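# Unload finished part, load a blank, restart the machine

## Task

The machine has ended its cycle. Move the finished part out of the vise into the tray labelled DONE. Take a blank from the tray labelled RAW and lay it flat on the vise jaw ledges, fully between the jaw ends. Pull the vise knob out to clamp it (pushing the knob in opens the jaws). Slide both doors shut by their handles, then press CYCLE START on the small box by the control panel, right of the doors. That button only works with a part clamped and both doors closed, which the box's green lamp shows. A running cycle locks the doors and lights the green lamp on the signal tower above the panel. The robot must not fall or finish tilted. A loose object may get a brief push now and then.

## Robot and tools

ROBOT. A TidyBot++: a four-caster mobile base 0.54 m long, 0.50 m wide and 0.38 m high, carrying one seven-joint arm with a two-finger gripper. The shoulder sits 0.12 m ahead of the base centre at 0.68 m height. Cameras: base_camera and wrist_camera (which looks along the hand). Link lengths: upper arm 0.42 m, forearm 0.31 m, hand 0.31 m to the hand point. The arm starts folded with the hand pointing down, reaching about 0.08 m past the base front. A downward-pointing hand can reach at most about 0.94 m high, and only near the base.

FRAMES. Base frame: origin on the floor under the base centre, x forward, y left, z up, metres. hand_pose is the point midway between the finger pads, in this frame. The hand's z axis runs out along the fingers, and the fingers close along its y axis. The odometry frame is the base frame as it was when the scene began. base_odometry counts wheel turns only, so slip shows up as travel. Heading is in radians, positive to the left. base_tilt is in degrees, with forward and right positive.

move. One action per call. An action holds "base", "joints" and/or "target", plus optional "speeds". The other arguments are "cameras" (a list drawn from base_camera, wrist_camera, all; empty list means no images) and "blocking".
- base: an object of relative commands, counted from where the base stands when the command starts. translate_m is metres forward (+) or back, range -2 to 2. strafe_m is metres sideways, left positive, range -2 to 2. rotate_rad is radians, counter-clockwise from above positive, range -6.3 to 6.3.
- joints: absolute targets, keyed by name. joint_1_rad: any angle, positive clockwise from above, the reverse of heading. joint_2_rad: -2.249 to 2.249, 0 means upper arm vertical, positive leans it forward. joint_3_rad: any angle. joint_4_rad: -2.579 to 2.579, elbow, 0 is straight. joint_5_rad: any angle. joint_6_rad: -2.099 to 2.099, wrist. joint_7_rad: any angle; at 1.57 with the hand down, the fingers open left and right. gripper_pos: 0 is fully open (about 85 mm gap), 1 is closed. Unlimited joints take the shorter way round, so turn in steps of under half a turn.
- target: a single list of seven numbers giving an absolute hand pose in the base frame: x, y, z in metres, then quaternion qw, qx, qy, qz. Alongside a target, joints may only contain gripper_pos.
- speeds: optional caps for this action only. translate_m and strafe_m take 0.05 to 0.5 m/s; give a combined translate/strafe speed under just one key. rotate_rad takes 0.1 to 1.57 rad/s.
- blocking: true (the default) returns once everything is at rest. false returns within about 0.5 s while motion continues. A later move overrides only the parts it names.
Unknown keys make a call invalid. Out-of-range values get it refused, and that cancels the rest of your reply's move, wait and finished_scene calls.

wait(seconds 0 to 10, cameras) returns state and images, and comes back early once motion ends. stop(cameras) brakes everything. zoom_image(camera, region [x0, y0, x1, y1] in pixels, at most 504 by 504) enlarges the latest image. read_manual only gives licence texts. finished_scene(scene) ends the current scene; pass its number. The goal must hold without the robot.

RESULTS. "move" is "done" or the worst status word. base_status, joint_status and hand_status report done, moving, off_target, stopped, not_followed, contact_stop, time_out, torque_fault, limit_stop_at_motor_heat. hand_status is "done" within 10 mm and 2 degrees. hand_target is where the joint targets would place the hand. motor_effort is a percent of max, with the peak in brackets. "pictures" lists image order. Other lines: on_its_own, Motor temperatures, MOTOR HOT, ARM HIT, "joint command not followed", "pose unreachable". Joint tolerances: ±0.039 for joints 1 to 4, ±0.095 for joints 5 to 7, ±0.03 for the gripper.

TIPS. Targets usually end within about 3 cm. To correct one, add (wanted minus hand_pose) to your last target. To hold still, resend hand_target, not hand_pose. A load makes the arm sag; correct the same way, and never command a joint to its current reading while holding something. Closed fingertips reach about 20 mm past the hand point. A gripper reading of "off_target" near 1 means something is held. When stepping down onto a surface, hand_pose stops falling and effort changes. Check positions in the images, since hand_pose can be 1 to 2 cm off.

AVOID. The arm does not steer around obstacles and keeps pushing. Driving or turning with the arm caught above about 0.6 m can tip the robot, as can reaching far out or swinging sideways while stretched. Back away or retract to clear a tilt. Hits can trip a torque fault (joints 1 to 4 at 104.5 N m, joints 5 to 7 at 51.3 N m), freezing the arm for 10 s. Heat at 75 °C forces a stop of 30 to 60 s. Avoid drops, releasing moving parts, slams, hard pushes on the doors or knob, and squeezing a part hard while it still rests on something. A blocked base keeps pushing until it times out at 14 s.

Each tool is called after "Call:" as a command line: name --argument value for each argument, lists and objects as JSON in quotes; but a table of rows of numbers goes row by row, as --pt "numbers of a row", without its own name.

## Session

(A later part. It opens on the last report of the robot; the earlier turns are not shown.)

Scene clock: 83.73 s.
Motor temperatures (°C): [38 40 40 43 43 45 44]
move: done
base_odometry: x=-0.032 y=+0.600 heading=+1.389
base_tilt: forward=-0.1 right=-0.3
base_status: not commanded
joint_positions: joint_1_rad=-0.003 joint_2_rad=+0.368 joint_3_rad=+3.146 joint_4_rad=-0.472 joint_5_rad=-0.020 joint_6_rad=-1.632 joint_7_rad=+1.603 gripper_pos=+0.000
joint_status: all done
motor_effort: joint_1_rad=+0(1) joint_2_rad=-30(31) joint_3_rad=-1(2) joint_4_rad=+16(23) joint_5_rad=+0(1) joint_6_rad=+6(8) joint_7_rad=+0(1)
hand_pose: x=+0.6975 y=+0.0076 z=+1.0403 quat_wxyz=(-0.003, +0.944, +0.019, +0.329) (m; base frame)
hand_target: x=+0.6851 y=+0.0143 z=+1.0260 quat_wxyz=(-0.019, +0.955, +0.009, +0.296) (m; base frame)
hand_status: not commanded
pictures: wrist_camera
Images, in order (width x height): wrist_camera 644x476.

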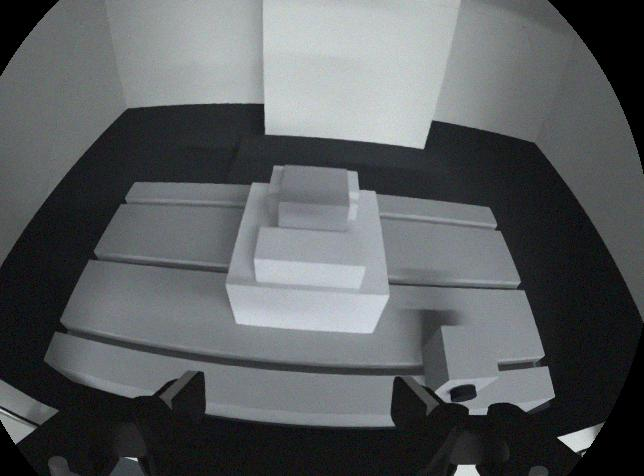

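Call:
move

Call:
zoom_image --camera "wrist_camera" --region '[200, 120, 520, 440]'

Scene clock: 87.87 s.
Motor temperatures (°C): [38 40 40 43 43 45 44]
base_odometry: x=-0.032 y=+0.600 heading=+1.389
base_tilt: forward=-0.1 right=-0.3
base_status: not commanded
joint_positions: joint_1_rad=-0.003 joint_2_rad=+0.368 joint_3_rad=+3.146 joint_4_rad=-0.472 joint_5_rad=-0.020 joint_6_rad=-1.635 joint_7_rad=+1.603 gripper_pos=+0.000
joint_status: all done
motor_effort: joint_1_rad=+0(1) joint_2_rad=-29(31) joint_3_rad=-1(2) joint_4_rad=+16(23) joint_5_rad=+0(1) joint_6_rad=+6(8) joint_7_rad=+0(1)
hand_pose: x=+0.6967 y=+0.0076 z=+1.0398 quat_wxyz=(-0.003, +0.945, +0.019, +0.327) (m; base frame)
hand_target: x=+0.6851 y=+0.0143 z=+1.0260 quat_wxyz=(-0.019, +0.955, +0.009, +0.296) (m; base frame)
hand_status: not commanded
pictures: base_camera, wrist_camera
Images, in order (width x height): base_camera 644x364, wrist_camera 644x476.

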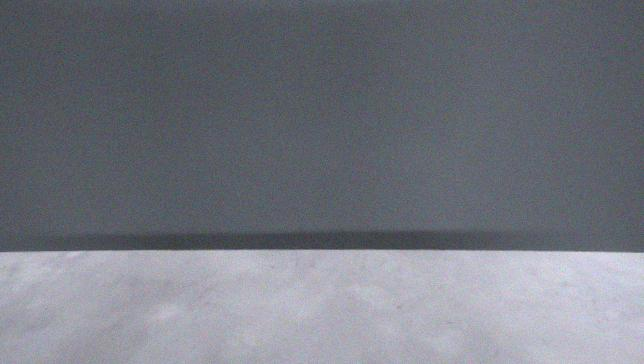

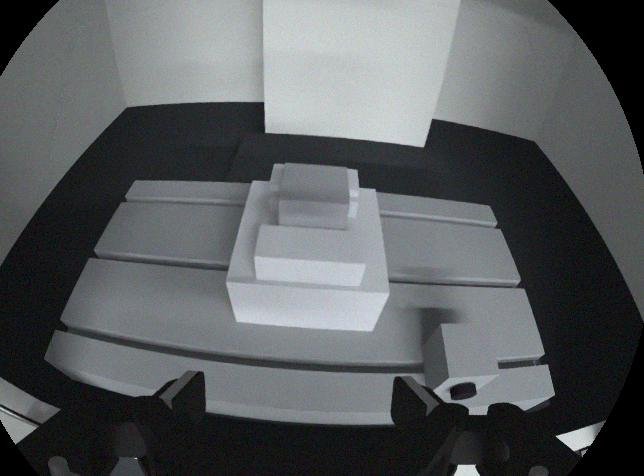

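Scaled by 1.575.

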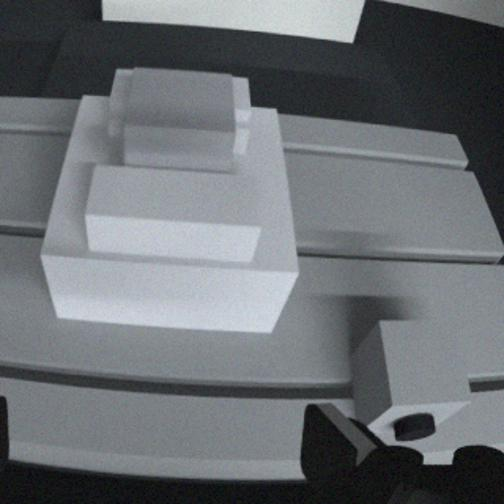

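Call:
move --base '{"translate_m": 0.10, "strafe_m": -0.008}' --cameras '["wrist_camera"]'

Scene clock: 91.93 s.
Motor temperatures (°C): [38 40 40 43 43 45 44]
move: done
base_odometry: x=-0.006 y=+0.697 heading=+1.389
base_tilt: forward=-0.1 right=-0.3
base_status: done
joint_positions: joint_1_rad=-0.003 joint_2_rad=+0.386 joint_3_rad=+3.146 joint_4_rad=-0.469 joint_5_rad=-0.020 joint_6_rad=-1.639 joint_7_rad=+1.603 gripper_pos=+0.000
joint_status: not commanded
motor_effort: joint_1_rad=+0(1) joint_2_rad=-31(34) joint_3_rad=-1(1) joint_4_rad=+18(18) joint_5_rad=+0(1) joint_6_rad=+6(6) joint_7_rad=+0(1)
hand_pose: x=+0.7025 y=+0.0076 z=+1.0300 quat_wxyz=(-0.003, +0.948, +0.019, +0.319) (m; base frame)
hand_target: x=+0.6851 y=+0.0143 z=+1.0260 quat_wxyz=(-0.019, +0.955, +0.009, +0.296) (m; base frame)
hand_status: not commanded
pictures: wrist_camera
Images, in order (width x height): wrist_camera 644x476.

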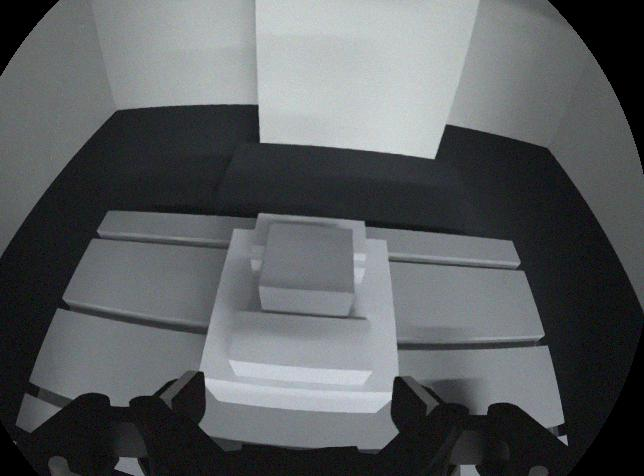

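Call:
move --base '{"translate_m": 0.068, "strafe_m": -0.004}' --cameras '["wrist_camera"]'

Call:
move --joints '{"joint_2_rad": 0.45, "joint_4_rad": -0.455, "joint_6_rad": -1.73}' --cameras '["wrist_camera"]'

Scene clock: 96.23 s.
Motor temperatures (°C): [38 40 40 43 43 45 44]
move: done
base_odometry: x=+0.010 y=+0.764 heading=+1.389
base_tilt: forward=-0.1 right=-0.3
base_status: done
joint_positions: joint_1_rad=-0.003 joint_2_rad=+0.389 joint_3_rad=+3.146 joint_4_rad=-0.468 joint_5_rad=-0.020 joint_6_rad=-1.640 joint_7_rad=+1.603 gripper_pos=+0.000
joint_status: not commanded
motor_effort: joint_1_rad=+0(2) joint_2_rad=-30(35) joint_3_rad=-1(2) joint_4_rad=+17(18) joint_5_rad=+0(1) joint_6_rad=+5(6) joint_7_rad=+1(1)
hand_pose: x=+0.7033 y=+0.0076 z=+1.0283 quat_wxyz=(-0.003, +0.948, +0.019, +0.317) (m; base frame)
hand_target: x=+0.6851 y=+0.0143 z=+1.0260 quat_wxyz=(-0.019, +0.955, +0.009, +0.296) (m; base frame)
hand_status: not commanded
pictures: wrist_camera
Images, in order (width x height): wrist_camera 644x476.

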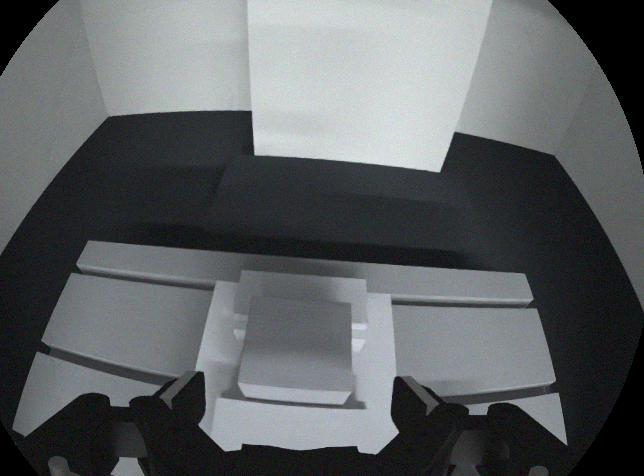

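Scene clock: 97.17 s.
Motor temperatures (°C): [38 40 40 43 43 45 44]
move: done
base_odometry: x=+0.010 y=+0.764 heading=+1.389
base_tilt: forward=-0.1 right=-0.3
base_status: not commanded
joint_positions: joint_1_rad=-0.003 joint_2_rad=+0.448 joint_3_rad=+3.146 joint_4_rad=-0.461 joint_5_rad=-0.020 joint_6_rad=-1.666 joint_7_rad=+1.603 gripper_pos=+0.000
joint_status: all done
motor_effort: joint_1_rad=+0(1) joint_2_rad=-33(35) joint_3_rad=-1(2) joint_4_rad=+17(18) joint_5_rad=+0(1) joint_6_rad=+5(6) joint_7_rad=+1(1)
hand_pose: x=+0.7162 y=+0.0077 z=+0.9916 quat_wxyz=(-0.004, +0.960, +0.019, +0.279) (m; base frame)
hand_target: x=+0.7001 y=+0.0143 z=+0.9829 quat_wxyz=(-0.019, +0.968, +0.008, +0.251) (m; base frame)
hand_status: not commanded
pictures: wrist_camera
Images, in order (width x height): wrist_camera 644x476.

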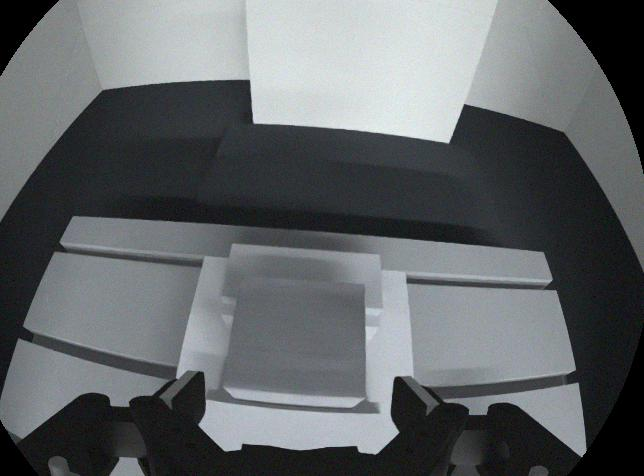

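Call:
move --joints '{"joint_2_rad": 0.488, "joint_4_rad": -0.452, "joint_6_rad": -1.755}' --cameras '["wrist_camera"]'

Scene clock: 101.03 s.
Motor temperatures (°C): [38 40 40 43 43 45 44]
move: done
base_odometry: x=+0.010 y=+0.764 heading=+1.389
base_tilt: forward=-0.1 right=-0.3
base_status: not commanded
joint_positions: joint_1_rad=-0.003 joint_2_rad=+0.481 joint_3_rad=+3.146 joint_4_rad=-0.458 joint_5_rad=-0.020 joint_6_rad=-1.693 joint_7_rad=+1.603 gripper_pos=+0.000
joint_status: all done
motor_effort: joint_1_rad=+0(0) joint_2_rad=-33(35) joint_3_rad=-1(1) joint_4_rad=+17(18) joint_5_rad=+0(1) joint_6_rad=+4(5) joint_7_rad=+1(1)
hand_pose: x=+0.7192 y=+0.0077 z=+0.9689 quat_wxyz=(-0.004, +0.967, +0.019, +0.252) (m; base frame)
hand_target: x=+0.7044 y=+0.0142 z=+0.9583 quat_wxyz=(-0.019, +0.975, +0.008, +0.221) (m; base frame)
hand_status: not commanded
pictures: wrist_camera
Images, in order (width x height): wrist_camera 644x476.

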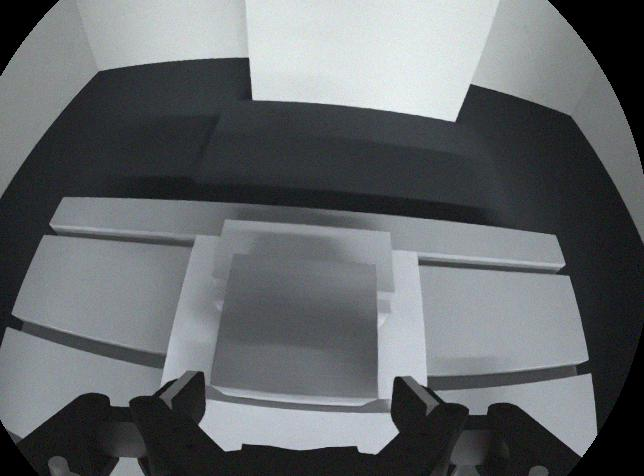

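Call:
move --base '{"translate_m": 0.012}' --joints '{"joint_2_rad": 0.498, "joint_4_rad": -0.452, "joint_6_rad": -1.775}' --cameras '["wrist_camera"]'

Call:
move --joints '{"gripper_pos": 0.4}' --cameras '["wrist_camera"]'

Scene clock: 102.70 s.
Motor temperatures (°C): [38 40 40 43 43 45 44]
move: done
base_odometry: x=+0.013 y=+0.776 heading=+1.389
base_tilt: forward=-0.1 right=-0.3
base_status: done
joint_positions: joint_1_rad=-0.003 joint_2_rad=+0.483 joint_3_rad=+3.146 joint_4_rad=-0.454 joint_5_rad=-0.020 joint_6_rad=-1.718 joint_7_rad=+1.603 gripper_pos=+0.000
joint_status: all done
motor_effort: joint_1_rad=+0(1) joint_2_rad=-33(37) joint_3_rad=-1(1) joint_4_rad=+16(17) joint_5_rad=+0(1) joint_6_rad=+3(5) joint_7_rad=+1(1)
hand_pose: x=+0.7134 y=+0.0076 z=+0.9653 quat_wxyz=(-0.004, +0.970, +0.020, +0.241) (m; base frame)
hand_target: x=+0.7015 y=+0.0142 z=+0.9499 quat_wxyz=(-0.019, +0.978, +0.008, +0.207) (m; base frame)
hand_status: not commanded
pictures: wrist_camera
Images, in order (width x height): wrist_camera 644x476.

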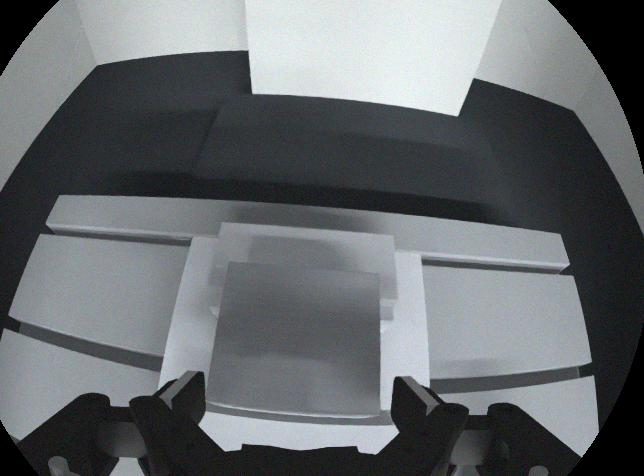

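Scene clock: 103.47 s.
Motor temperatures (°C): [38 40 40 43 43 45 44]
move: off_target
base_odometry: x=+0.013 y=+0.775 heading=+1.389
base_tilt: forward=-0.1 right=-0.3
base_status: not commanded
joint_positions: joint_1_rad=-0.003 joint_2_rad=+0.481 joint_3_rad=+3.146 joint_4_rad=-0.448 joint_5_rad=-0.021 joint_6_rad=-1.718 joint_7_rad=+1.603 gripper_pos=+0.292
joint_status: gripper_pos off_target (ended at +0.292, target +0.400)
motor_effort: joint_1_rad=+1(3) joint_2_rad=-29(32) joint_3_rad=-1(1) joint_4_rad=+15(16) joint_5_rad=+1(3) joint_6_rad=+4(5) joint_7_rad=+0(1)
hand_pose: x=+0.7131 y=+0.0081 z=+0.9691 quat_wxyz=(-0.005, +0.969, +0.020, +0.245) (m; base frame)
hand_target: x=+0.7015 y=+0.0142 z=+0.9499 quat_wxyz=(-0.019, +0.978, +0.008, +0.207) (m; base frame)
hand_status: not commanded
pictures: wrist_camera
Images, in order (width x height): wrist_camera 644x476.

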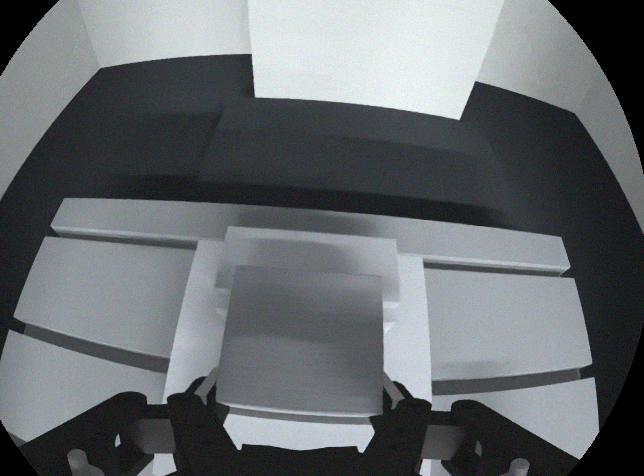

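Call:
move --joints '{"joint_2_rad": 0.44, "joint_4_rad": -0.452, "joint_6_rad": -1.775, "gripper_pos": 0.5}' --cameras '["wrist_camera"]'

Call:
move --joints '{"joint_2_rad": 0.38, "joint_4_rad": -0.46, "joint_6_rad": -1.78, "gripper_pos": 0.6}' --cameras '["wrist_camera"]'

Scene clock: 105.20 s.
Motor temperatures (°C): [38 40 40 43 43 44 44]
move: off_target
base_odometry: x=+0.013 y=+0.775 heading=+1.389
base_tilt: forward=-0.1 right=-0.3
base_status: not commanded
joint_positions: joint_1_rad=-0.003 joint_2_rad=+0.480 joint_3_rad=+3.146 joint_4_rad=-0.448 joint_5_rad=-0.021 joint_6_rad=-1.719 joint_7_rad=+1.603 gripper_pos=+0.292
joint_status: joint_2_rad off_target (ended at +0.480, target +0.440); gripper_pos off_target (ended at +0.292, target +0.500); the others done
motor_effort: joint_1_rad=+1(1) joint_2_rad=-37(37) joint_3_rad=-1(1) joint_4_rad=+19(19) joint_5_rad=+0(1) joint_6_rad=+5(5) joint_7_rad=+0(0)
hand_pose: x=+0.7127 y=+0.0081 z=+0.9696 quat_wxyz=(-0.005, +0.969, +0.020, +0.245) (m; base frame)
hand_target: x=+0.6849 y=+0.0142 z=+0.9832 quat_wxyz=(-0.019, +0.972, +0.009, +0.235) (m; base frame)
hand_status: not commanded
pictures: wrist_camera
Images, in order (width x height): wrist_camera 644x476.

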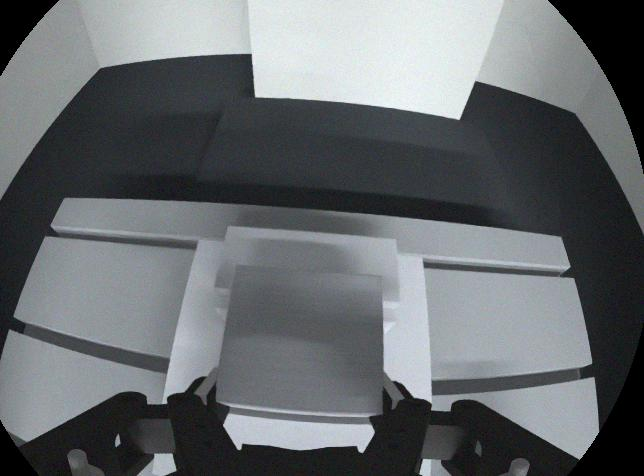

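Scene clock: 105.97 s.
Motor temperatures (°C): [38 40 40 43 43 44 44]
move: off_target
base_odometry: x=+0.013 y=+0.776 heading=+1.389
base_tilt: forward=+0.0 right=-0.3
base_status: not commanded
joint_positions: joint_1_rad=-0.003 joint_2_rad=+0.464 joint_3_rad=+3.146 joint_4_rad=-0.453 joint_5_rad=-0.021 joint_6_rad=-1.726 joint_7_rad=+1.603 gripper_pos=+0.293
joint_status: joint_2_rad off_target (ended at +0.464, target +0.380); gripper_pos off_target (ended at +0.293, target +0.600); the others done
motor_effort: joint_1_rad=+1(1) joint_2_rad=-46(47) joint_3_rad=-1(2) joint_4_rad=+19(21) joint_5_rad=+1(2) joint_6_rad=-2(6) joint_7_rad=+1(2)
hand_pose: x=+0.7057 y=+0.0080 z=+0.9753 quat_wxyz=(-0.005, +0.969, +0.020, +0.246) (m; base frame)
hand_target: x=+0.6641 y=+0.0141 z=+1.0127 quat_wxyz=(-0.018, +0.966, +0.009, +0.258) (m; base frame)
hand_status: not commanded
pictures: wrist_camera
Images, in order (width x height): wrist_camera 644x476.

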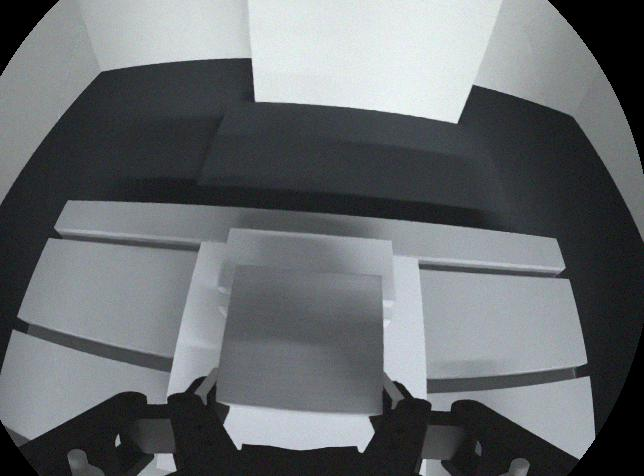

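Call:
move --joints '{"joint_2_rad": 0.37, "joint_4_rad": -0.38, "joint_6_rad": -1.78, "gripper_pos": 0.6}' --cameras '["wrist_camera"]'

Scene clock: 107.50 s.
Motor temperatures (°C): [38 40 40 43 43 44 44]
move: off_target
base_odometry: x=+0.013 y=+0.775 heading=+1.389
base_tilt: forward=-0.1 right=-0.3
base_status: not commanded
joint_positions: joint_1_rad=-0.003 joint_2_rad=+0.392 joint_3_rad=+3.146 joint_4_rad=-0.400 joint_5_rad=-0.021 joint_6_rad=-1.759 joint_7_rad=+1.603 gripper_pos=+0.293
joint_status: gripper_pos off_target (ended at +0.293, target +0.600); the others done
motor_effort: joint_1_rad=+0(1) joint_2_rad=-34(48) joint_3_rad=-1(2) joint_4_rad=+19(24) joint_5_rad=+1(1) joint_6_rad=+7(10) joint_7_rad=+1(1)
hand_pose: x=+0.6769 y=+0.0080 z=+1.0327 quat_wxyz=(-0.004, +0.957, +0.020, +0.291) (m; base frame)
hand_target: x=+0.6639 y=+0.0141 z=+1.0495 quat_wxyz=(-0.018, +0.953, +0.010, +0.301) (m; base frame)
hand_status: not commanded
pictures: wrist_camera
Images, in order (width x height): wrist_camera 644x476.

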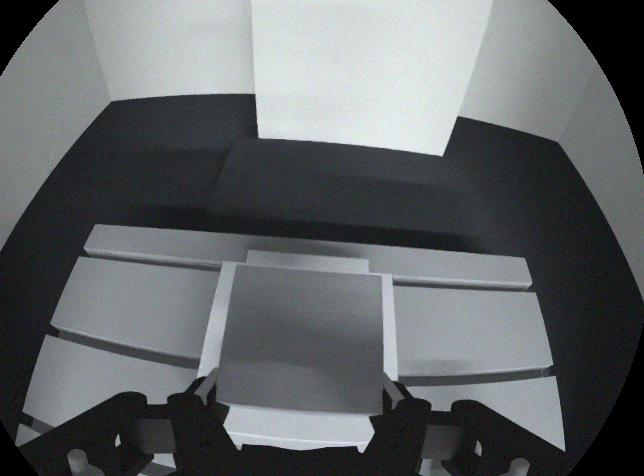

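Call:
move --base '{"translate_m": -0.42}' --speeds '{"translate_m": 0.35}' --cameras '["wrist_camera"]'

Call:
move --base '{"translate_m": -0.48, "strafe_m": -0.1}' --joints '{"joint_2_rad": -0.5, "joint_4_rad": -1.9, "joint_6_rad": -0.7}' --cameras '["wrist_camera"]'

Call:
move --base '{"rotate_rad": -2.95}' --cameras '["wrist_camera", "base_camera"]'

Scene clock: 111.57 s.
Motor temperatures (°C): [38 40 40 43 43 44 44]
move: done
base_odometry: x=-0.063 y=+0.362 heading=+1.389
base_tilt: forward=-0.1 right=-0.3
base_status: done
joint_positions: joint_1_rad=-0.003 joint_2_rad=+0.395 joint_3_rad=+3.146 joint_4_rad=-0.400 joint_5_rad=-0.021 joint_6_rad=-1.759 joint_7_rad=+1.603 gripper_pos=+0.293
joint_status: not commanded
motor_effort: joint_1_rad=+0(2) joint_2_rad=-34(38) joint_3_rad=-1(2) joint_4_rad=+20(21) joint_5_rad=+1(1) joint_6_rad=+7(8) joint_7_rad=+0(1)
hand_pose: x=+0.6777 y=+0.0077 z=+1.0315 quat_wxyz=(-0.004, +0.957, +0.020, +0.290) (m; base frame)
hand_target: x=+0.6639 y=+0.0141 z=+1.0495 quat_wxyz=(-0.018, +0.953, +0.010, +0.301) (m; base frame)
hand_status: not commanded
pictures: wrist_camera
Images, in order (width x height): wrist_camera 644x476.

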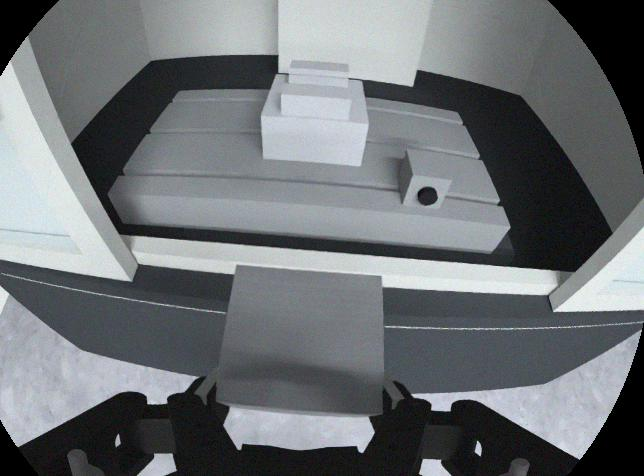

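Scene clock: 114.60 s.
Motor temperatures (°C): [38 40 40 43 43 44 44]
move: done
base_odometry: x=-0.052 y=-0.128 heading=+1.389
base_tilt: forward=-0.1 right=-0.3
base_status: done
joint_positions: joint_1_rad=-0.003 joint_2_rad=-0.465 joint_3_rad=+3.146 joint_4_rad=-1.896 joint_5_rad=-0.021 joint_6_rad=-0.778 joint_7_rad=+1.603 gripper_pos=+0.293
joint_status: all done
motor_effort: joint_1_rad=+0(2) joint_2_rad=-7(39) joint_3_rad=+0(2) joint_4_rad=+26(27) joint_5_rad=+0(1) joint_6_rad=+10(11) joint_7_rad=+0(1)
hand_pose: x=+0.4918 y=+0.0050 z=+0.9163 quat_wxyz=(-0.003, +0.893, +0.010, +0.450) (m; base frame)
hand_target: x=+0.4957 y=+0.0101 z=+0.9475 quat_wxyz=(-0.019, +0.867, -0.006, +0.497) (m; base frame)
hand_status: not commanded
pictures: wrist_camera
Images, in order (width x height): wrist_camera 644x476.

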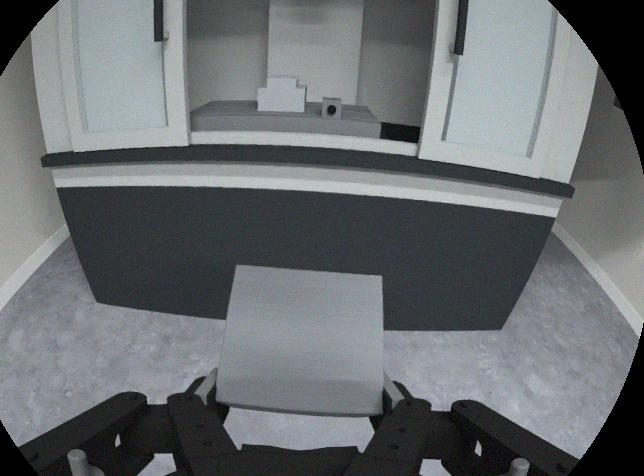

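Scene clock: 117.77 s.
Motor temperatures (°C): [38 40 40 43 43 45 44]
move: done
base_odometry: x=-0.052 y=-0.128 heading=-1.560
base_tilt: forward=-0.1 right=-0.3
base_status: done
joint_positions: joint_1_rad=-0.003 joint_2_rad=-0.466 joint_3_rad=+3.146 joint_4_rad=-1.896 joint_5_rad=-0.021 joint_6_rad=-0.771 joint_7_rad=+1.603 gripper_pos=+0.293
joint_status: not commanded
motor_effort: joint_1_rad=+0(1) joint_2_rad=-7(9) joint_3_rad=+0(2) joint_4_rad=+26(27) joint_5_rad=+0(1) joint_6_rad=+10(11) joint_7_rad=+0(1)
hand_pose: x=+0.4927 y=+0.0051 z=+0.9184 quat_wxyz=(-0.003, +0.891, +0.010, +0.453) (m; base frame)
hand_target: x=+0.4957 y=+0.0101 z=+0.9475 quat_wxyz=(-0.019, +0.867, -0.006, +0.497) (m; base frame)
hand_status: not commanded
pictures: base_camera, wrist_camera
Images, in order (width x height): base_camera 644x364, wrist_camera 644x476.

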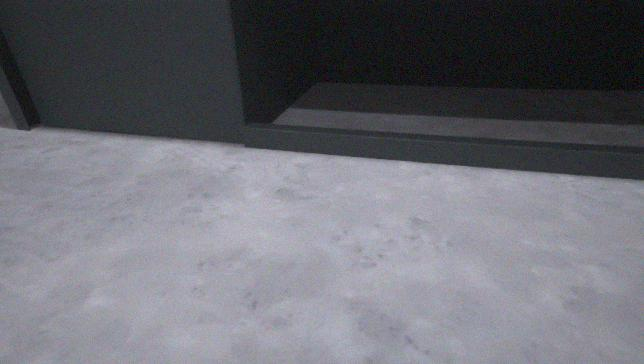

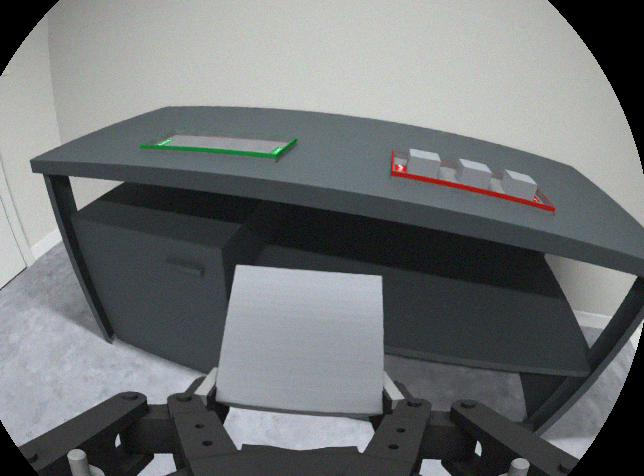

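Call:
move --base '{"rotate_rad": -0.34, "translate_m": 0.19, "strafe_m": 0.535}' --cameras '["wrist_camera", "base_camera"]'

Scene clock: 124.70 s.
Motor temperatures (°C): [38 40 40 43 43 45 44]
move: done
base_odometry: x=+0.485 y=-0.313 heading=-1.901
base_tilt: forward=-0.1 right=-0.4
base_status: done
joint_positions: joint_1_rad=-0.002 joint_2_rad=-0.469 joint_3_rad=+3.143 joint_4_rad=-1.896 joint_5_rad=-0.021 joint_6_rad=-0.771 joint_7_rad=+1.603 gripper_pos=+0.293
joint_status: not commanded
motor_effort: joint_1_rad=+0(2) joint_2_rad=-7(8) joint_3_rad=+0(4) joint_4_rad=+25(27) joint_5_rad=+0(1) joint_6_rad=+10(11) joint_7_rad=+0(1)
hand_pose: x=+0.4920 y=+0.0059 z=+0.9194 quat_wxyz=(-0.003, +0.891, +0.011, +0.454) (m; base frame)
hand_target: x=+0.4957 y=+0.0101 z=+0.9475 quat_wxyz=(-0.019, +0.867, -0.006, +0.497) (m; base frame)
hand_status: not commanded
pictures: base_camera, wrist_camera
Images, in order (width x height): base_camera 644x364, wrist_camera 644x476.

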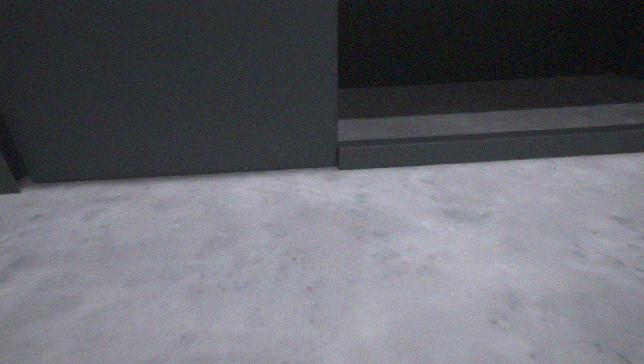

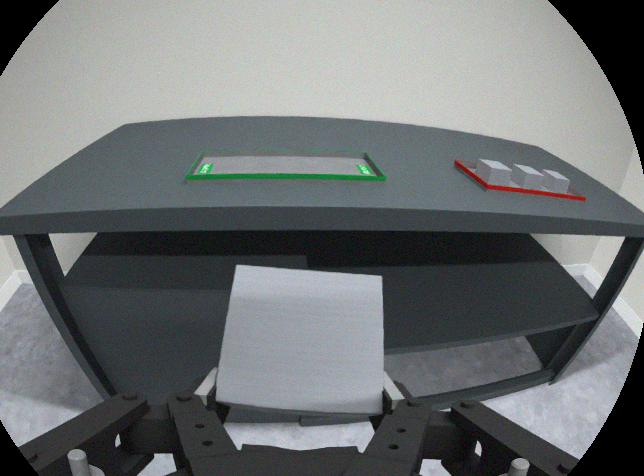

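Call:
move --base '{"rotate_rad": 0.10, "strafe_m": -0.08}' --joints '{"joint_2_rad": 0.13, "joint_4_rad": -1.09, "joint_6_rad": -1.46}' --cameras '["wrist_camera", "base_camera"]'

Scene clock: 129.07 s.
Motor temperatures (°C): [38 40 40 43 43 45 44]
move: done
base_odometry: x=+0.410 y=-0.287 heading=-1.800
base_tilt: forward=-0.1 right=-0.3
base_status: done
joint_positions: joint_1_rad=-0.002 joint_2_rad=+0.142 joint_3_rad=+3.143 joint_4_rad=-1.118 joint_5_rad=-0.022 joint_6_rad=-1.406 joint_7_rad=+1.603 gripper_pos=+0.293
joint_status: all done
motor_effort: joint_1_rad=+0(3) joint_2_rad=-28(30) joint_3_rad=-1(3) joint_4_rad=+23(28) joint_5_rad=+0(2) joint_6_rad=+6(11) joint_7_rad=+0(1)
hand_pose: x=+0.6202 y=+0.0084 z=+0.9177 quat_wxyz=(-0.007, +0.972, +0.017, +0.235) (m; base frame)
hand_target: x=+0.6073 y=+0.0145 z=+0.9286 quat_wxyz=(-0.020, +0.973, +0.003, +0.229) (m; base frame)
hand_status: not commanded
pictures: base_camera, wrist_camera
Images, in order (width x height): base_camera 644x364, wrist_camera 644x476.

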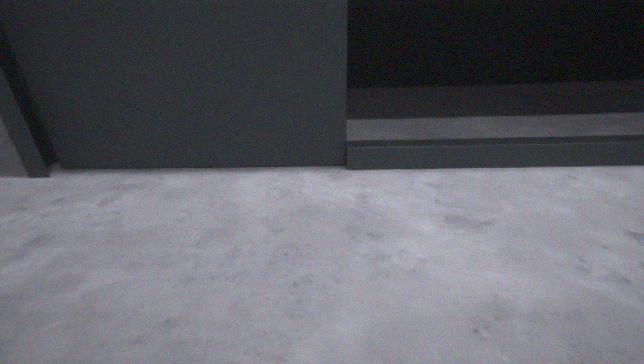

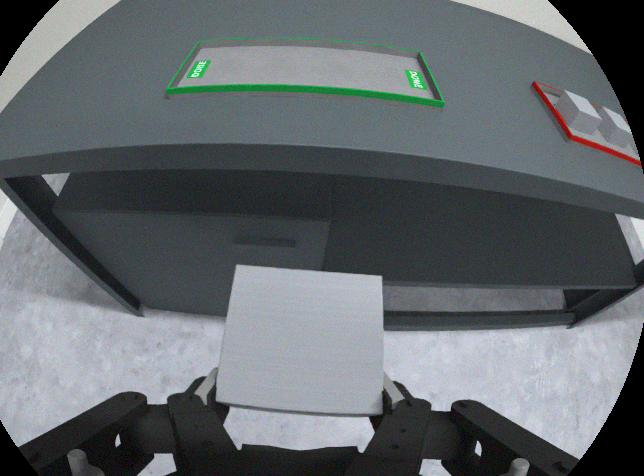

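Call:
move --base '{"translate_m": 0.41}' --speeds '{"translate_m": 0.4}' --cameras '["wrist_camera"]'

Call:
move --joints '{"joint_2_rad": 0.10, "joint_4_rad": -1.33, "joint_6_rad": -1.23}' --cameras '["wrist_camera"]'

Scene clock: 132.40 s.
Motor temperatures (°C): [38 40 40 43 43 45 44]
move: done
base_odometry: x=+0.316 y=-0.686 heading=-1.800
base_tilt: forward=-0.1 right=-0.3
base_status: done
joint_positions: joint_1_rad=-0.002 joint_2_rad=+0.151 joint_3_rad=+3.143 joint_4_rad=-1.116 joint_5_rad=-0.022 joint_6_rad=-1.414 joint_7_rad=+1.603 gripper_pos=+0.293
joint_status: not commanded
motor_effort: joint_1_rad=+0(2) joint_2_rad=-28(31) joint_3_rad=-1(2) joint_4_rad=+23(24) joint_5_rad=+0(1) joint_6_rad=+6(7) joint_7_rad=+0(1)
hand_pose: x=+0.6208 y=+0.0084 z=+0.9131 quat_wxyz=(-0.007, +0.973, +0.017, +0.229) (m; base frame)
hand_target: x=+0.6073 y=+0.0145 z=+0.9286 quat_wxyz=(-0.020, +0.973, +0.003, +0.229) (m; base frame)
hand_status: not commanded
pictures: wrist_camera
Images, in order (width x height): wrist_camera 644x476.

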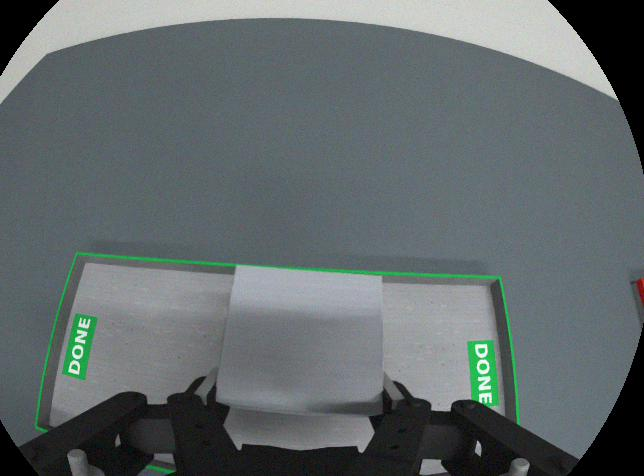

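Scene clock: 133.67 s.
Motor temperatures (°C): [38 40 40 43 43 45 44]
move: done
base_odometry: x=+0.317 y=-0.686 heading=-1.800
base_tilt: forward=-0.1 right=-0.3
base_status: not commanded
joint_positions: joint_1_rad=-0.002 joint_2_rad=+0.128 joint_3_rad=+3.143 joint_4_rad=-1.314 joint_5_rad=-0.022 joint_6_rad=-1.292 joint_7_rad=+1.603 gripper_pos=+0.293
joint_status: all done
motor_effort: joint_1_rad=+0(1) joint_2_rad=-27(30) joint_3_rad=-1(1) joint_4_rad=+22(25) joint_5_rad=+0(1) joint_6_rad=+5(6) joint_7_rad=+0(1)
hand_pose: x=+0.6078 y=+0.0082 z=+0.8541 quat_wxyz=(-0.008, +0.979, +0.015, +0.203) (m; base frame)
hand_target: x=+0.6164 y=+0.0139 z=+0.8689 quat_wxyz=(-0.020, +0.971, -0.002, +0.238) (m; base frame)
hand_status: not commanded
pictures: wrist_camera
Images, in order (width x height): wrist_camera 644x476.

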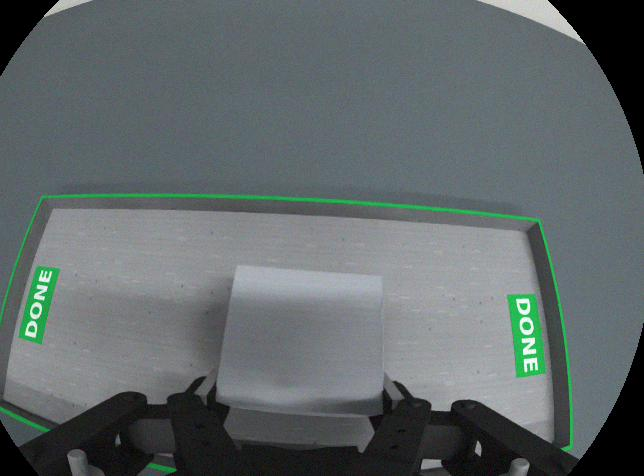

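Call:
move --joints '{"joint_2_rad": 0.10, "joint_4_rad": -1.335, "joint_6_rad": -1.13}' --cameras '["wrist_camera"]'

Call:
move --joints '{"joint_2_rad": 0.105, "joint_4_rad": -1.36, "joint_6_rad": -1.115}' --cameras '["wrist_camera"]'

Scene clock: 136.33 s.
Motor temperatures (°C): [38 40 40 43 43 45 44]
move: done
base_odometry: x=+0.317 y=-0.686 heading=-1.800
base_tilt: forward=-0.1 right=-0.3
base_status: not commanded
joint_positions: joint_1_rad=-0.002 joint_2_rad=+0.127 joint_3_rad=+3.143 joint_4_rad=-1.332 joint_5_rad=-0.022 joint_6_rad=-1.185 joint_7_rad=+1.603 gripper_pos=+0.293
joint_status: all done
motor_effort: joint_1_rad=+0(1) joint_2_rad=-28(30) joint_3_rad=-1(1) joint_4_rad=+24(25) joint_5_rad=+0(1) joint_6_rad=+7(8) joint_7_rad=+0(1)
hand_pose: x=+0.6333 y=+0.0080 z=+0.8608 quat_wxyz=(-0.007, +0.969, +0.015, +0.246) (m; base frame)
hand_target: x=+0.6421 y=+0.0134 z=+0.8823 quat_wxyz=(-0.020, +0.959, -0.003, +0.284) (m; base frame)
hand_status: not commanded
pictures: wrist_camera
Images, in order (width x height): wrist_camera 644x476.

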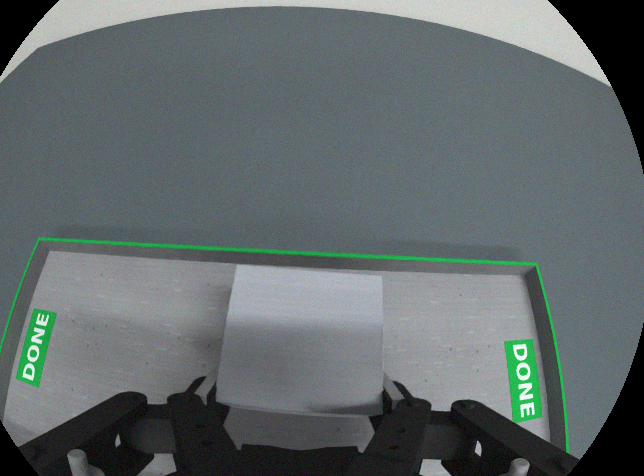

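Scene clock: 136.97 s.
Motor temperatures (°C): [38 40 40 43 43 45 44]
move: done
base_odometry: x=+0.317 y=-0.686 heading=-1.800
base_tilt: forward=-0.1 right=-0.3
base_status: not commanded
joint_positions: joint_1_rad=-0.002 joint_2_rad=+0.127 joint_3_rad=+3.143 joint_4_rad=-1.356 joint_5_rad=-0.022 joint_6_rad=-1.178 joint_7_rad=+1.603 gripper_pos=+0.293
joint_status: all done
motor_effort: joint_1_rad=+0(1) joint_2_rad=-28(29) joint_3_rad=-1(1) joint_4_rad=+24(25) joint_5_rad=+0(1) joint_6_rad=+6(7) joint_7_rad=+0(1)
hand_pose: x=+0.6295 y=+0.0080 z=+0.8507 quat_wxyz=(-0.007, +0.971, +0.015, +0.238) (m; base frame)
hand_target: x=+0.6414 y=+0.0133 z=+0.8702 quat_wxyz=(-0.020, +0.961, -0.003, +0.277) (m; base frame)
hand_status: not commanded
pictures: wrist_camera
Images, in order (width x height): wrist_camera 644x476.

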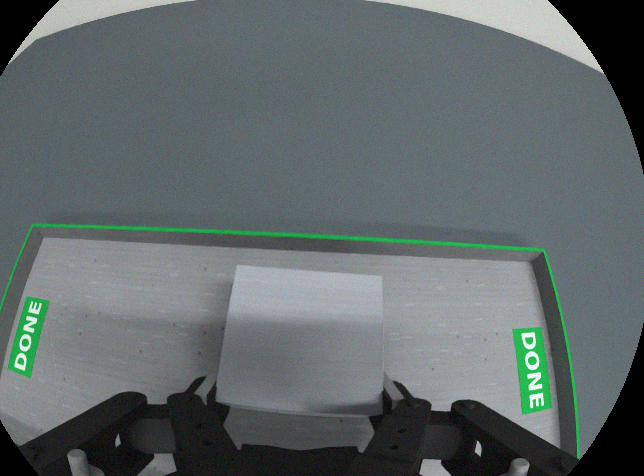

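Call:
move --joints '{"joint_2_rad": 0.105, "joint_4_rad": -1.38, "joint_6_rad": -1.09}' --cameras '[]'

Call:
move --joints '{"joint_2_rad": 0.11, "joint_4_rad": -1.395, "joint_6_rad": -1.08}' --cameras '["wrist_camera"]'

Scene clock: 138.03 s.
Motor temperatures (°C): [38 40 40 43 43 45 44]
move: done
base_odometry: x=+0.317 y=-0.686 heading=-1.800
base_tilt: forward=-0.1 right=-0.3
base_status: not commanded
joint_positions: joint_1_rad=-0.002 joint_2_rad=+0.125 joint_3_rad=+3.143 joint_4_rad=-1.368 joint_5_rad=-0.022 joint_6_rad=-1.154 joint_7_rad=+1.603 gripper_pos=+0.293
joint_status: all done
motor_effort: joint_1_rad=+0(0) joint_2_rad=-27(28) joint_3_rad=-1(1) joint_4_rad=+24(24) joint_5_rad=+0(1) joint_6_rad=+6(7) joint_7_rad=+0(1)
hand_pose: x=+0.6326 y=+0.0079 z=+0.8495 quat_wxyz=(-0.007, +0.969, +0.014, +0.245) (m; base frame)
hand_target: x=+0.6433 y=+0.0132 z=+0.8648 quat_wxyz=(-0.020, +0.960, -0.004, +0.279) (m; base frame)
hand_status: not commanded
pictures: none
No camera images: "cameras" was empty.

Scene clock: 138.57 s.
Motor temperatures (°C): [38 41 40 43 43 45 44]
move: done
base_odometry: x=+0.317 y=-0.686 heading=-1.800
base_tilt: forward=-0.1 right=-0.3
base_status: not commanded
joint_positions: joint_1_rad=-0.002 joint_2_rad=+0.122 joint_3_rad=+3.143 joint_4_rad=-1.374 joint_5_rad=-0.022 joint_6_rad=-1.147 joint_7_rad=+1.603 gripper_pos=+0.293
joint_status: all done
motor_effort: joint_1_rad=+1(1) joint_2_rad=-24(27) joint_3_rad=+0(1) joint_4_rad=+21(24) joint_5_rad=+1(2) joint_6_rad=+6(7) joint_7_rad=+0(1)
hand_pose: x=+0.6326 y=+0.0079 z=+0.8494 quat_wxyz=(-0.007, +0.969, +0.014, +0.247) (m; base frame)
hand_target: x=+0.6433 y=+0.0131 z=+0.8566 quat_wxyz=(-0.020, +0.961, -0.004, +0.275) (m; base frame)
hand_status: not commanded
pictures: wrist_camera
Images, in order (width x height): wrist_camera 644x476.

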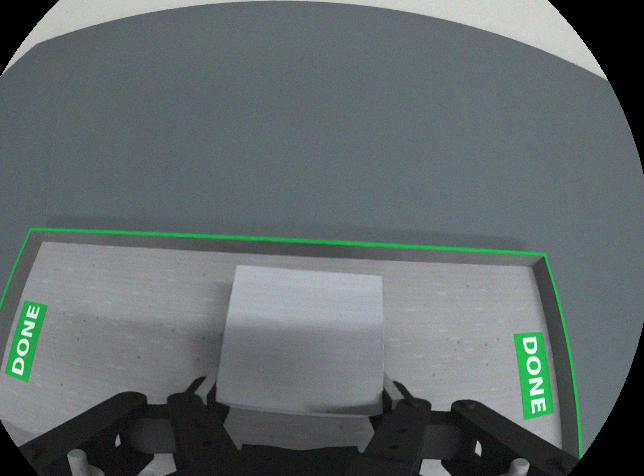

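Call:
move --joints '{"gripper_pos": 0.2}' --cameras '["wrist_camera"]'

Call:
move --joints '{"gripper_pos": 0.0}' --cameras '["wrist_camera"]'

Call:
move --joints '{"joint_2_rad": 0.05, "joint_4_rad": -1.15, "joint_6_rad": -1.2}' --cameras '["wrist_camera"]'

Scene clock: 140.07 s.
Motor temperatures (°C): [38 41 40 43 43 45 44]
move: done
base_odometry: x=+0.317 y=-0.686 heading=-1.800
base_tilt: forward=-0.1 right=-0.3
base_status: not commanded
joint_positions: joint_1_rad=-0.002 joint_2_rad=+0.122 joint_3_rad=+3.143 joint_4_rad=-1.376 joint_5_rad=-0.022 joint_6_rad=-1.133 joint_7_rad=+1.603 gripper_pos=+0.200
joint_status: all done
motor_effort: joint_1_rad=+0(1) joint_2_rad=-24(28) joint_3_rad=-1(1) joint_4_rad=+20(24) joint_5_rad=+0(1) joint_6_rad=+4(7) joint_7_rad=+0(1)
hand_pose: x=+0.6358 y=+0.0079 z=+0.8508 quat_wxyz=(-0.007, +0.967, +0.014, +0.253) (m; base frame)
hand_target: x=+0.6433 y=+0.0131 z=+0.8566 quat_wxyz=(-0.020, +0.961, -0.004, +0.275) (m; base frame)
hand_status: not commanded
pictures: wrist_camera
Images, in order (width x height): wrist_camera 644x476.

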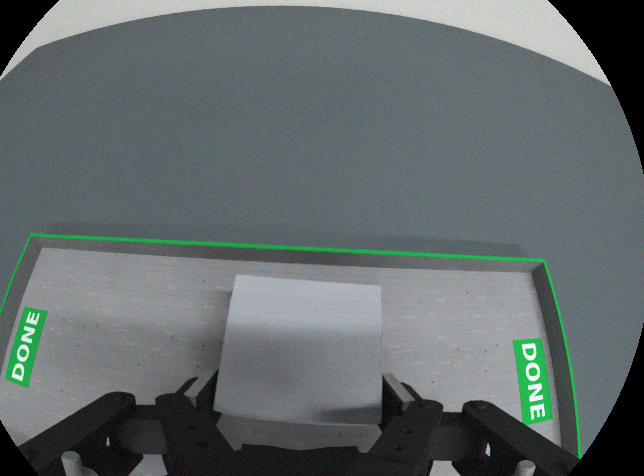

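Scene clock: 140.70 s.
Motor temperatures (°C): [38 41 40 43 43 45 44]
move: done
base_odometry: x=+0.317 y=-0.686 heading=-1.800
base_tilt: forward=-0.1 right=-0.3
base_status: not commanded
joint_positions: joint_1_rad=-0.002 joint_2_rad=+0.122 joint_3_rad=+3.143 joint_4_rad=-1.376 joint_5_rad=-0.022 joint_6_rad=-1.133 joint_7_rad=+1.603 gripper_pos=+0.000
joint_status: all done
motor_effort: joint_1_rad=+0(0) joint_2_rad=-24(25) joint_3_rad=-1(1) joint_4_rad=+20(21) joint_5_rad=+0(1) joint_6_rad=+4(5) joint_7_rad=+1(1)
hand_pose: x=+0.6358 y=+0.0079 z=+0.8508 quat_wxyz=(-0.007, +0.967, +0.014, +0.253) (m; base frame)
hand_target: x=+0.6433 y=+0.0131 z=+0.8566 quat_wxyz=(-0.020, +0.961, -0.004, +0.275) (m; base frame)
hand_status: not commanded
pictures: wrist_camera
Images, in order (width x height): wrist_camera 644x476.

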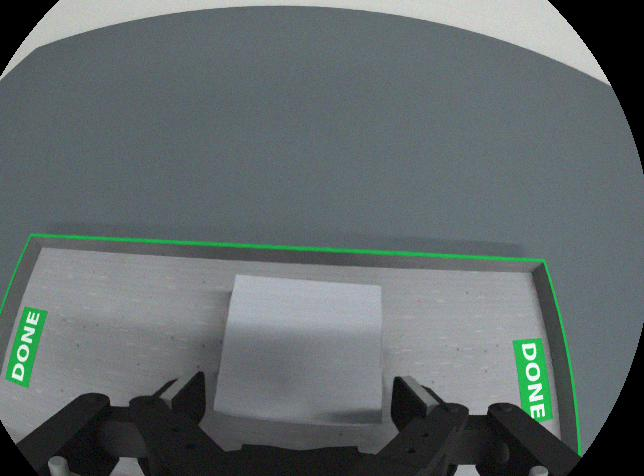

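Scene clock: 141.97 s.
Motor temperatures (°C): [38 41 40 43 43 44 44]
move: done
base_odometry: x=+0.317 y=-0.686 heading=-1.800
base_tilt: forward=-0.1 right=-0.3
base_status: not commanded
joint_positions: joint_1_rad=-0.002 joint_2_rad=+0.056 joint_3_rad=+3.143 joint_4_rad=-1.153 joint_5_rad=-0.022 joint_6_rad=-1.141 joint_7_rad=+1.603 gripper_pos=+0.000
joint_status: all done
motor_effort: joint_1_rad=+0(0) joint_2_rad=-22(27) joint_3_rad=-1(1) joint_4_rad=+21(23) joint_5_rad=+0(1) joint_6_rad=+6(7) joint_7_rad=+0(1)
hand_pose: x=+0.6581 y=+0.0079 z=+0.9942 quat_wxyz=(-0.005, +0.923, +0.015, +0.385) (m; base frame)
hand_target: x=+0.6432 y=+0.0138 z=+0.9867 quat_wxyz=(-0.020, +0.932, +0.000, +0.362) (m; base frame)
hand_status: not commanded
pictures: wrist_camera
Images, in order (width x height): wrist_camera 644x476.

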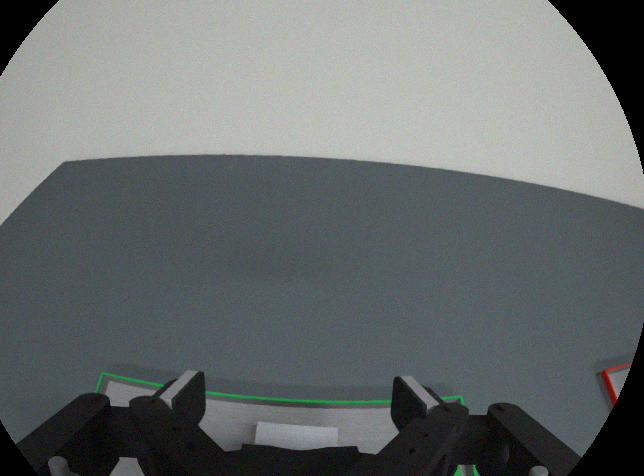

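Call:
move --base '{"translate_m": -0.328, "strafe_m": -0.232, "rotate_rad": -0.27}' --joints '{"joint_2_rad": 0.05, "joint_4_rad": -1.15, "joint_6_rad": -1.38}' --cameras '["wrist_camera"]'

Scene clock: 146.20 s.
Motor temperatures (°C): [38 41 40 43 43 44 44]
move: done
base_odometry: x=+0.165 y=-0.314 heading=-2.071
base_tilt: forward=-0.1 right=-0.3
base_status: done
joint_positions: joint_1_rad=+0.006 joint_2_rad=+0.052 joint_3_rad=+3.145 joint_4_rad=-1.151 joint_5_rad=-0.022 joint_6_rad=-1.339 joint_7_rad=+1.603 gripper_pos=+0.000
joint_status: all done
motor_effort: joint_1_rad=+0(4) joint_2_rad=-21(26) joint_3_rad=-1(3) joint_4_rad=+20(23) joint_5_rad=+1(2) joint_6_rad=+5(7) joint_7_rad=+1(1)
hand_pose: x=+0.6100 y=+0.0034 z=+0.9579 quat_wxyz=(-0.005, +0.955, +0.012, +0.295) (m; base frame)
hand_target: x=+0.5987 y=+0.0143 z=+0.9527 quat_wxyz=(-0.020, +0.961, +0.002, +0.277) (m; base frame)
hand_status: not commanded
pictures: wrist_camera
Images, in order (width x height): wrist_camera 644x476.

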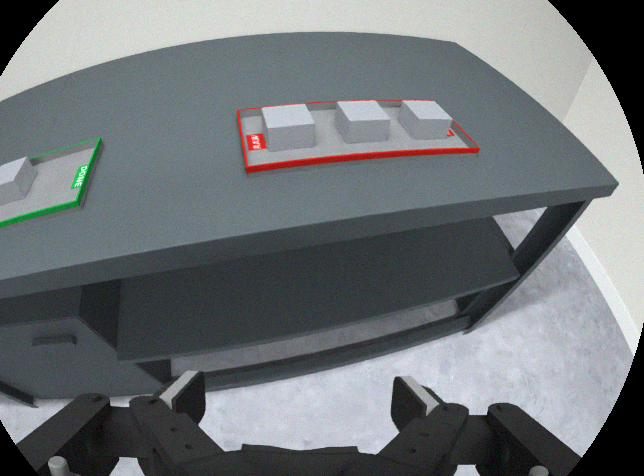

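Call:
move --base '{"translate_m": 0.33, "strafe_m": 0.012}' --speeds '{"translate_m": 0.35}' --joints '{"joint_1_rad": 0.0, "joint_2_rad": 0.13, "joint_4_rad": -1.08, "joint_6_rad": -1.44}' --cameras '["wrist_camera"]'

Scene clock: 150.40 s.
Motor temperatures (°C): [38 41 40 43 43 44 44]
move: done
base_odometry: x=+0.017 y=-0.609 heading=-2.071
base_tilt: forward=-0.1 right=-0.3
base_status: done
joint_positions: joint_1_rad=+0.006 joint_2_rad=+0.129 joint_3_rad=+3.145 joint_4_rad=-1.086 joint_5_rad=-0.022 joint_6_rad=-1.380 joint_7_rad=+1.603 gripper_pos=+0.000
joint_status: all done
motor_effort: joint_1_rad=+0(1) joint_2_rad=-23(26) joint_3_rad=+0(1) joint_4_rad=+19(21) joint_5_rad=+1(1) joint_6_rad=+5(6) joint_7_rad=+1(1)
hand_pose: x=+0.6297 y=+0.0034 z=+0.9427 quat_wxyz=(-0.005, +0.963, +0.012, +0.270) (m; base frame)
hand_target: x=+0.6145 y=+0.0144 z=+0.9358 quat_wxyz=(-0.020, +0.970, +0.003, +0.243) (m; base frame)
hand_status: not commanded
pictures: wrist_camera
Images, in order (width x height): wrist_camera 644x476.

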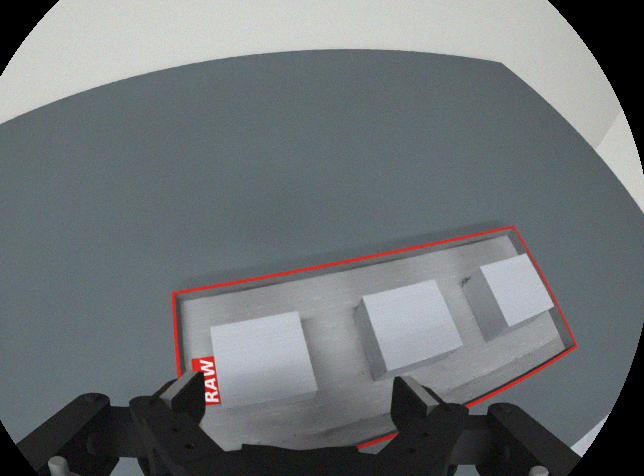

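Call:
move --base '{"translate_m": 0.035, "strafe_m": -0.115, "rotate_rad": 0.23}' --speeds '{"translate_m": 0.3}' --cameras '["wrist_camera"]'

Scene clock: 153.83 s.
Motor temperatures (°C): [38 41 40 43 43 44 44]
move: done
base_odometry: x=-0.101 y=-0.585 heading=-1.839
base_tilt: forward=-0.1 right=-0.3
base_status: done
joint_positions: joint_1_rad=+0.000 joint_2_rad=+0.129 joint_3_rad=+3.144 joint_4_rad=-1.086 joint_5_rad=-0.022 joint_6_rad=-1.380 joint_7_rad=+1.603 gripper_pos=+0.000
joint_status: not commanded
motor_effort: joint_1_rad=+0(3) joint_2_rad=-23(26) joint_3_rad=-1(3) joint_4_rad=+20(20) joint_5_rad=+0(2) joint_6_rad=+5(5) joint_7_rad=+1(1)
hand_pose: x=+0.6297 y=+0.0071 z=+0.9426 quat_wxyz=(-0.006, +0.963, +0.016, +0.270) (m; base frame)
hand_target: x=+0.6145 y=+0.0144 z=+0.9358 quat_wxyz=(-0.020, +0.970, +0.003, +0.243) (m; base frame)
hand_status: not commanded
pictures: wrist_camera
Images, in order (width x height): wrist_camera 644x476.

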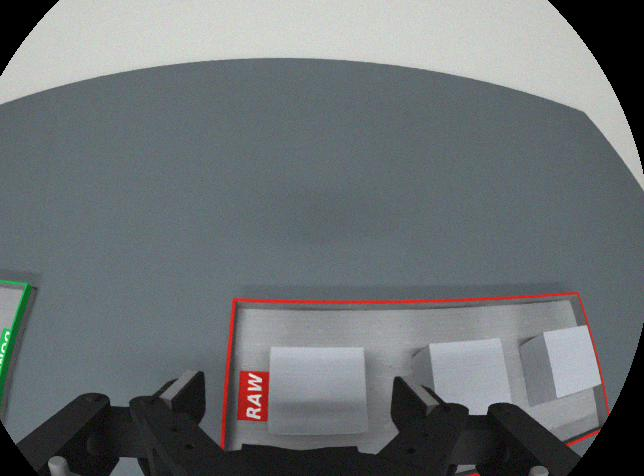

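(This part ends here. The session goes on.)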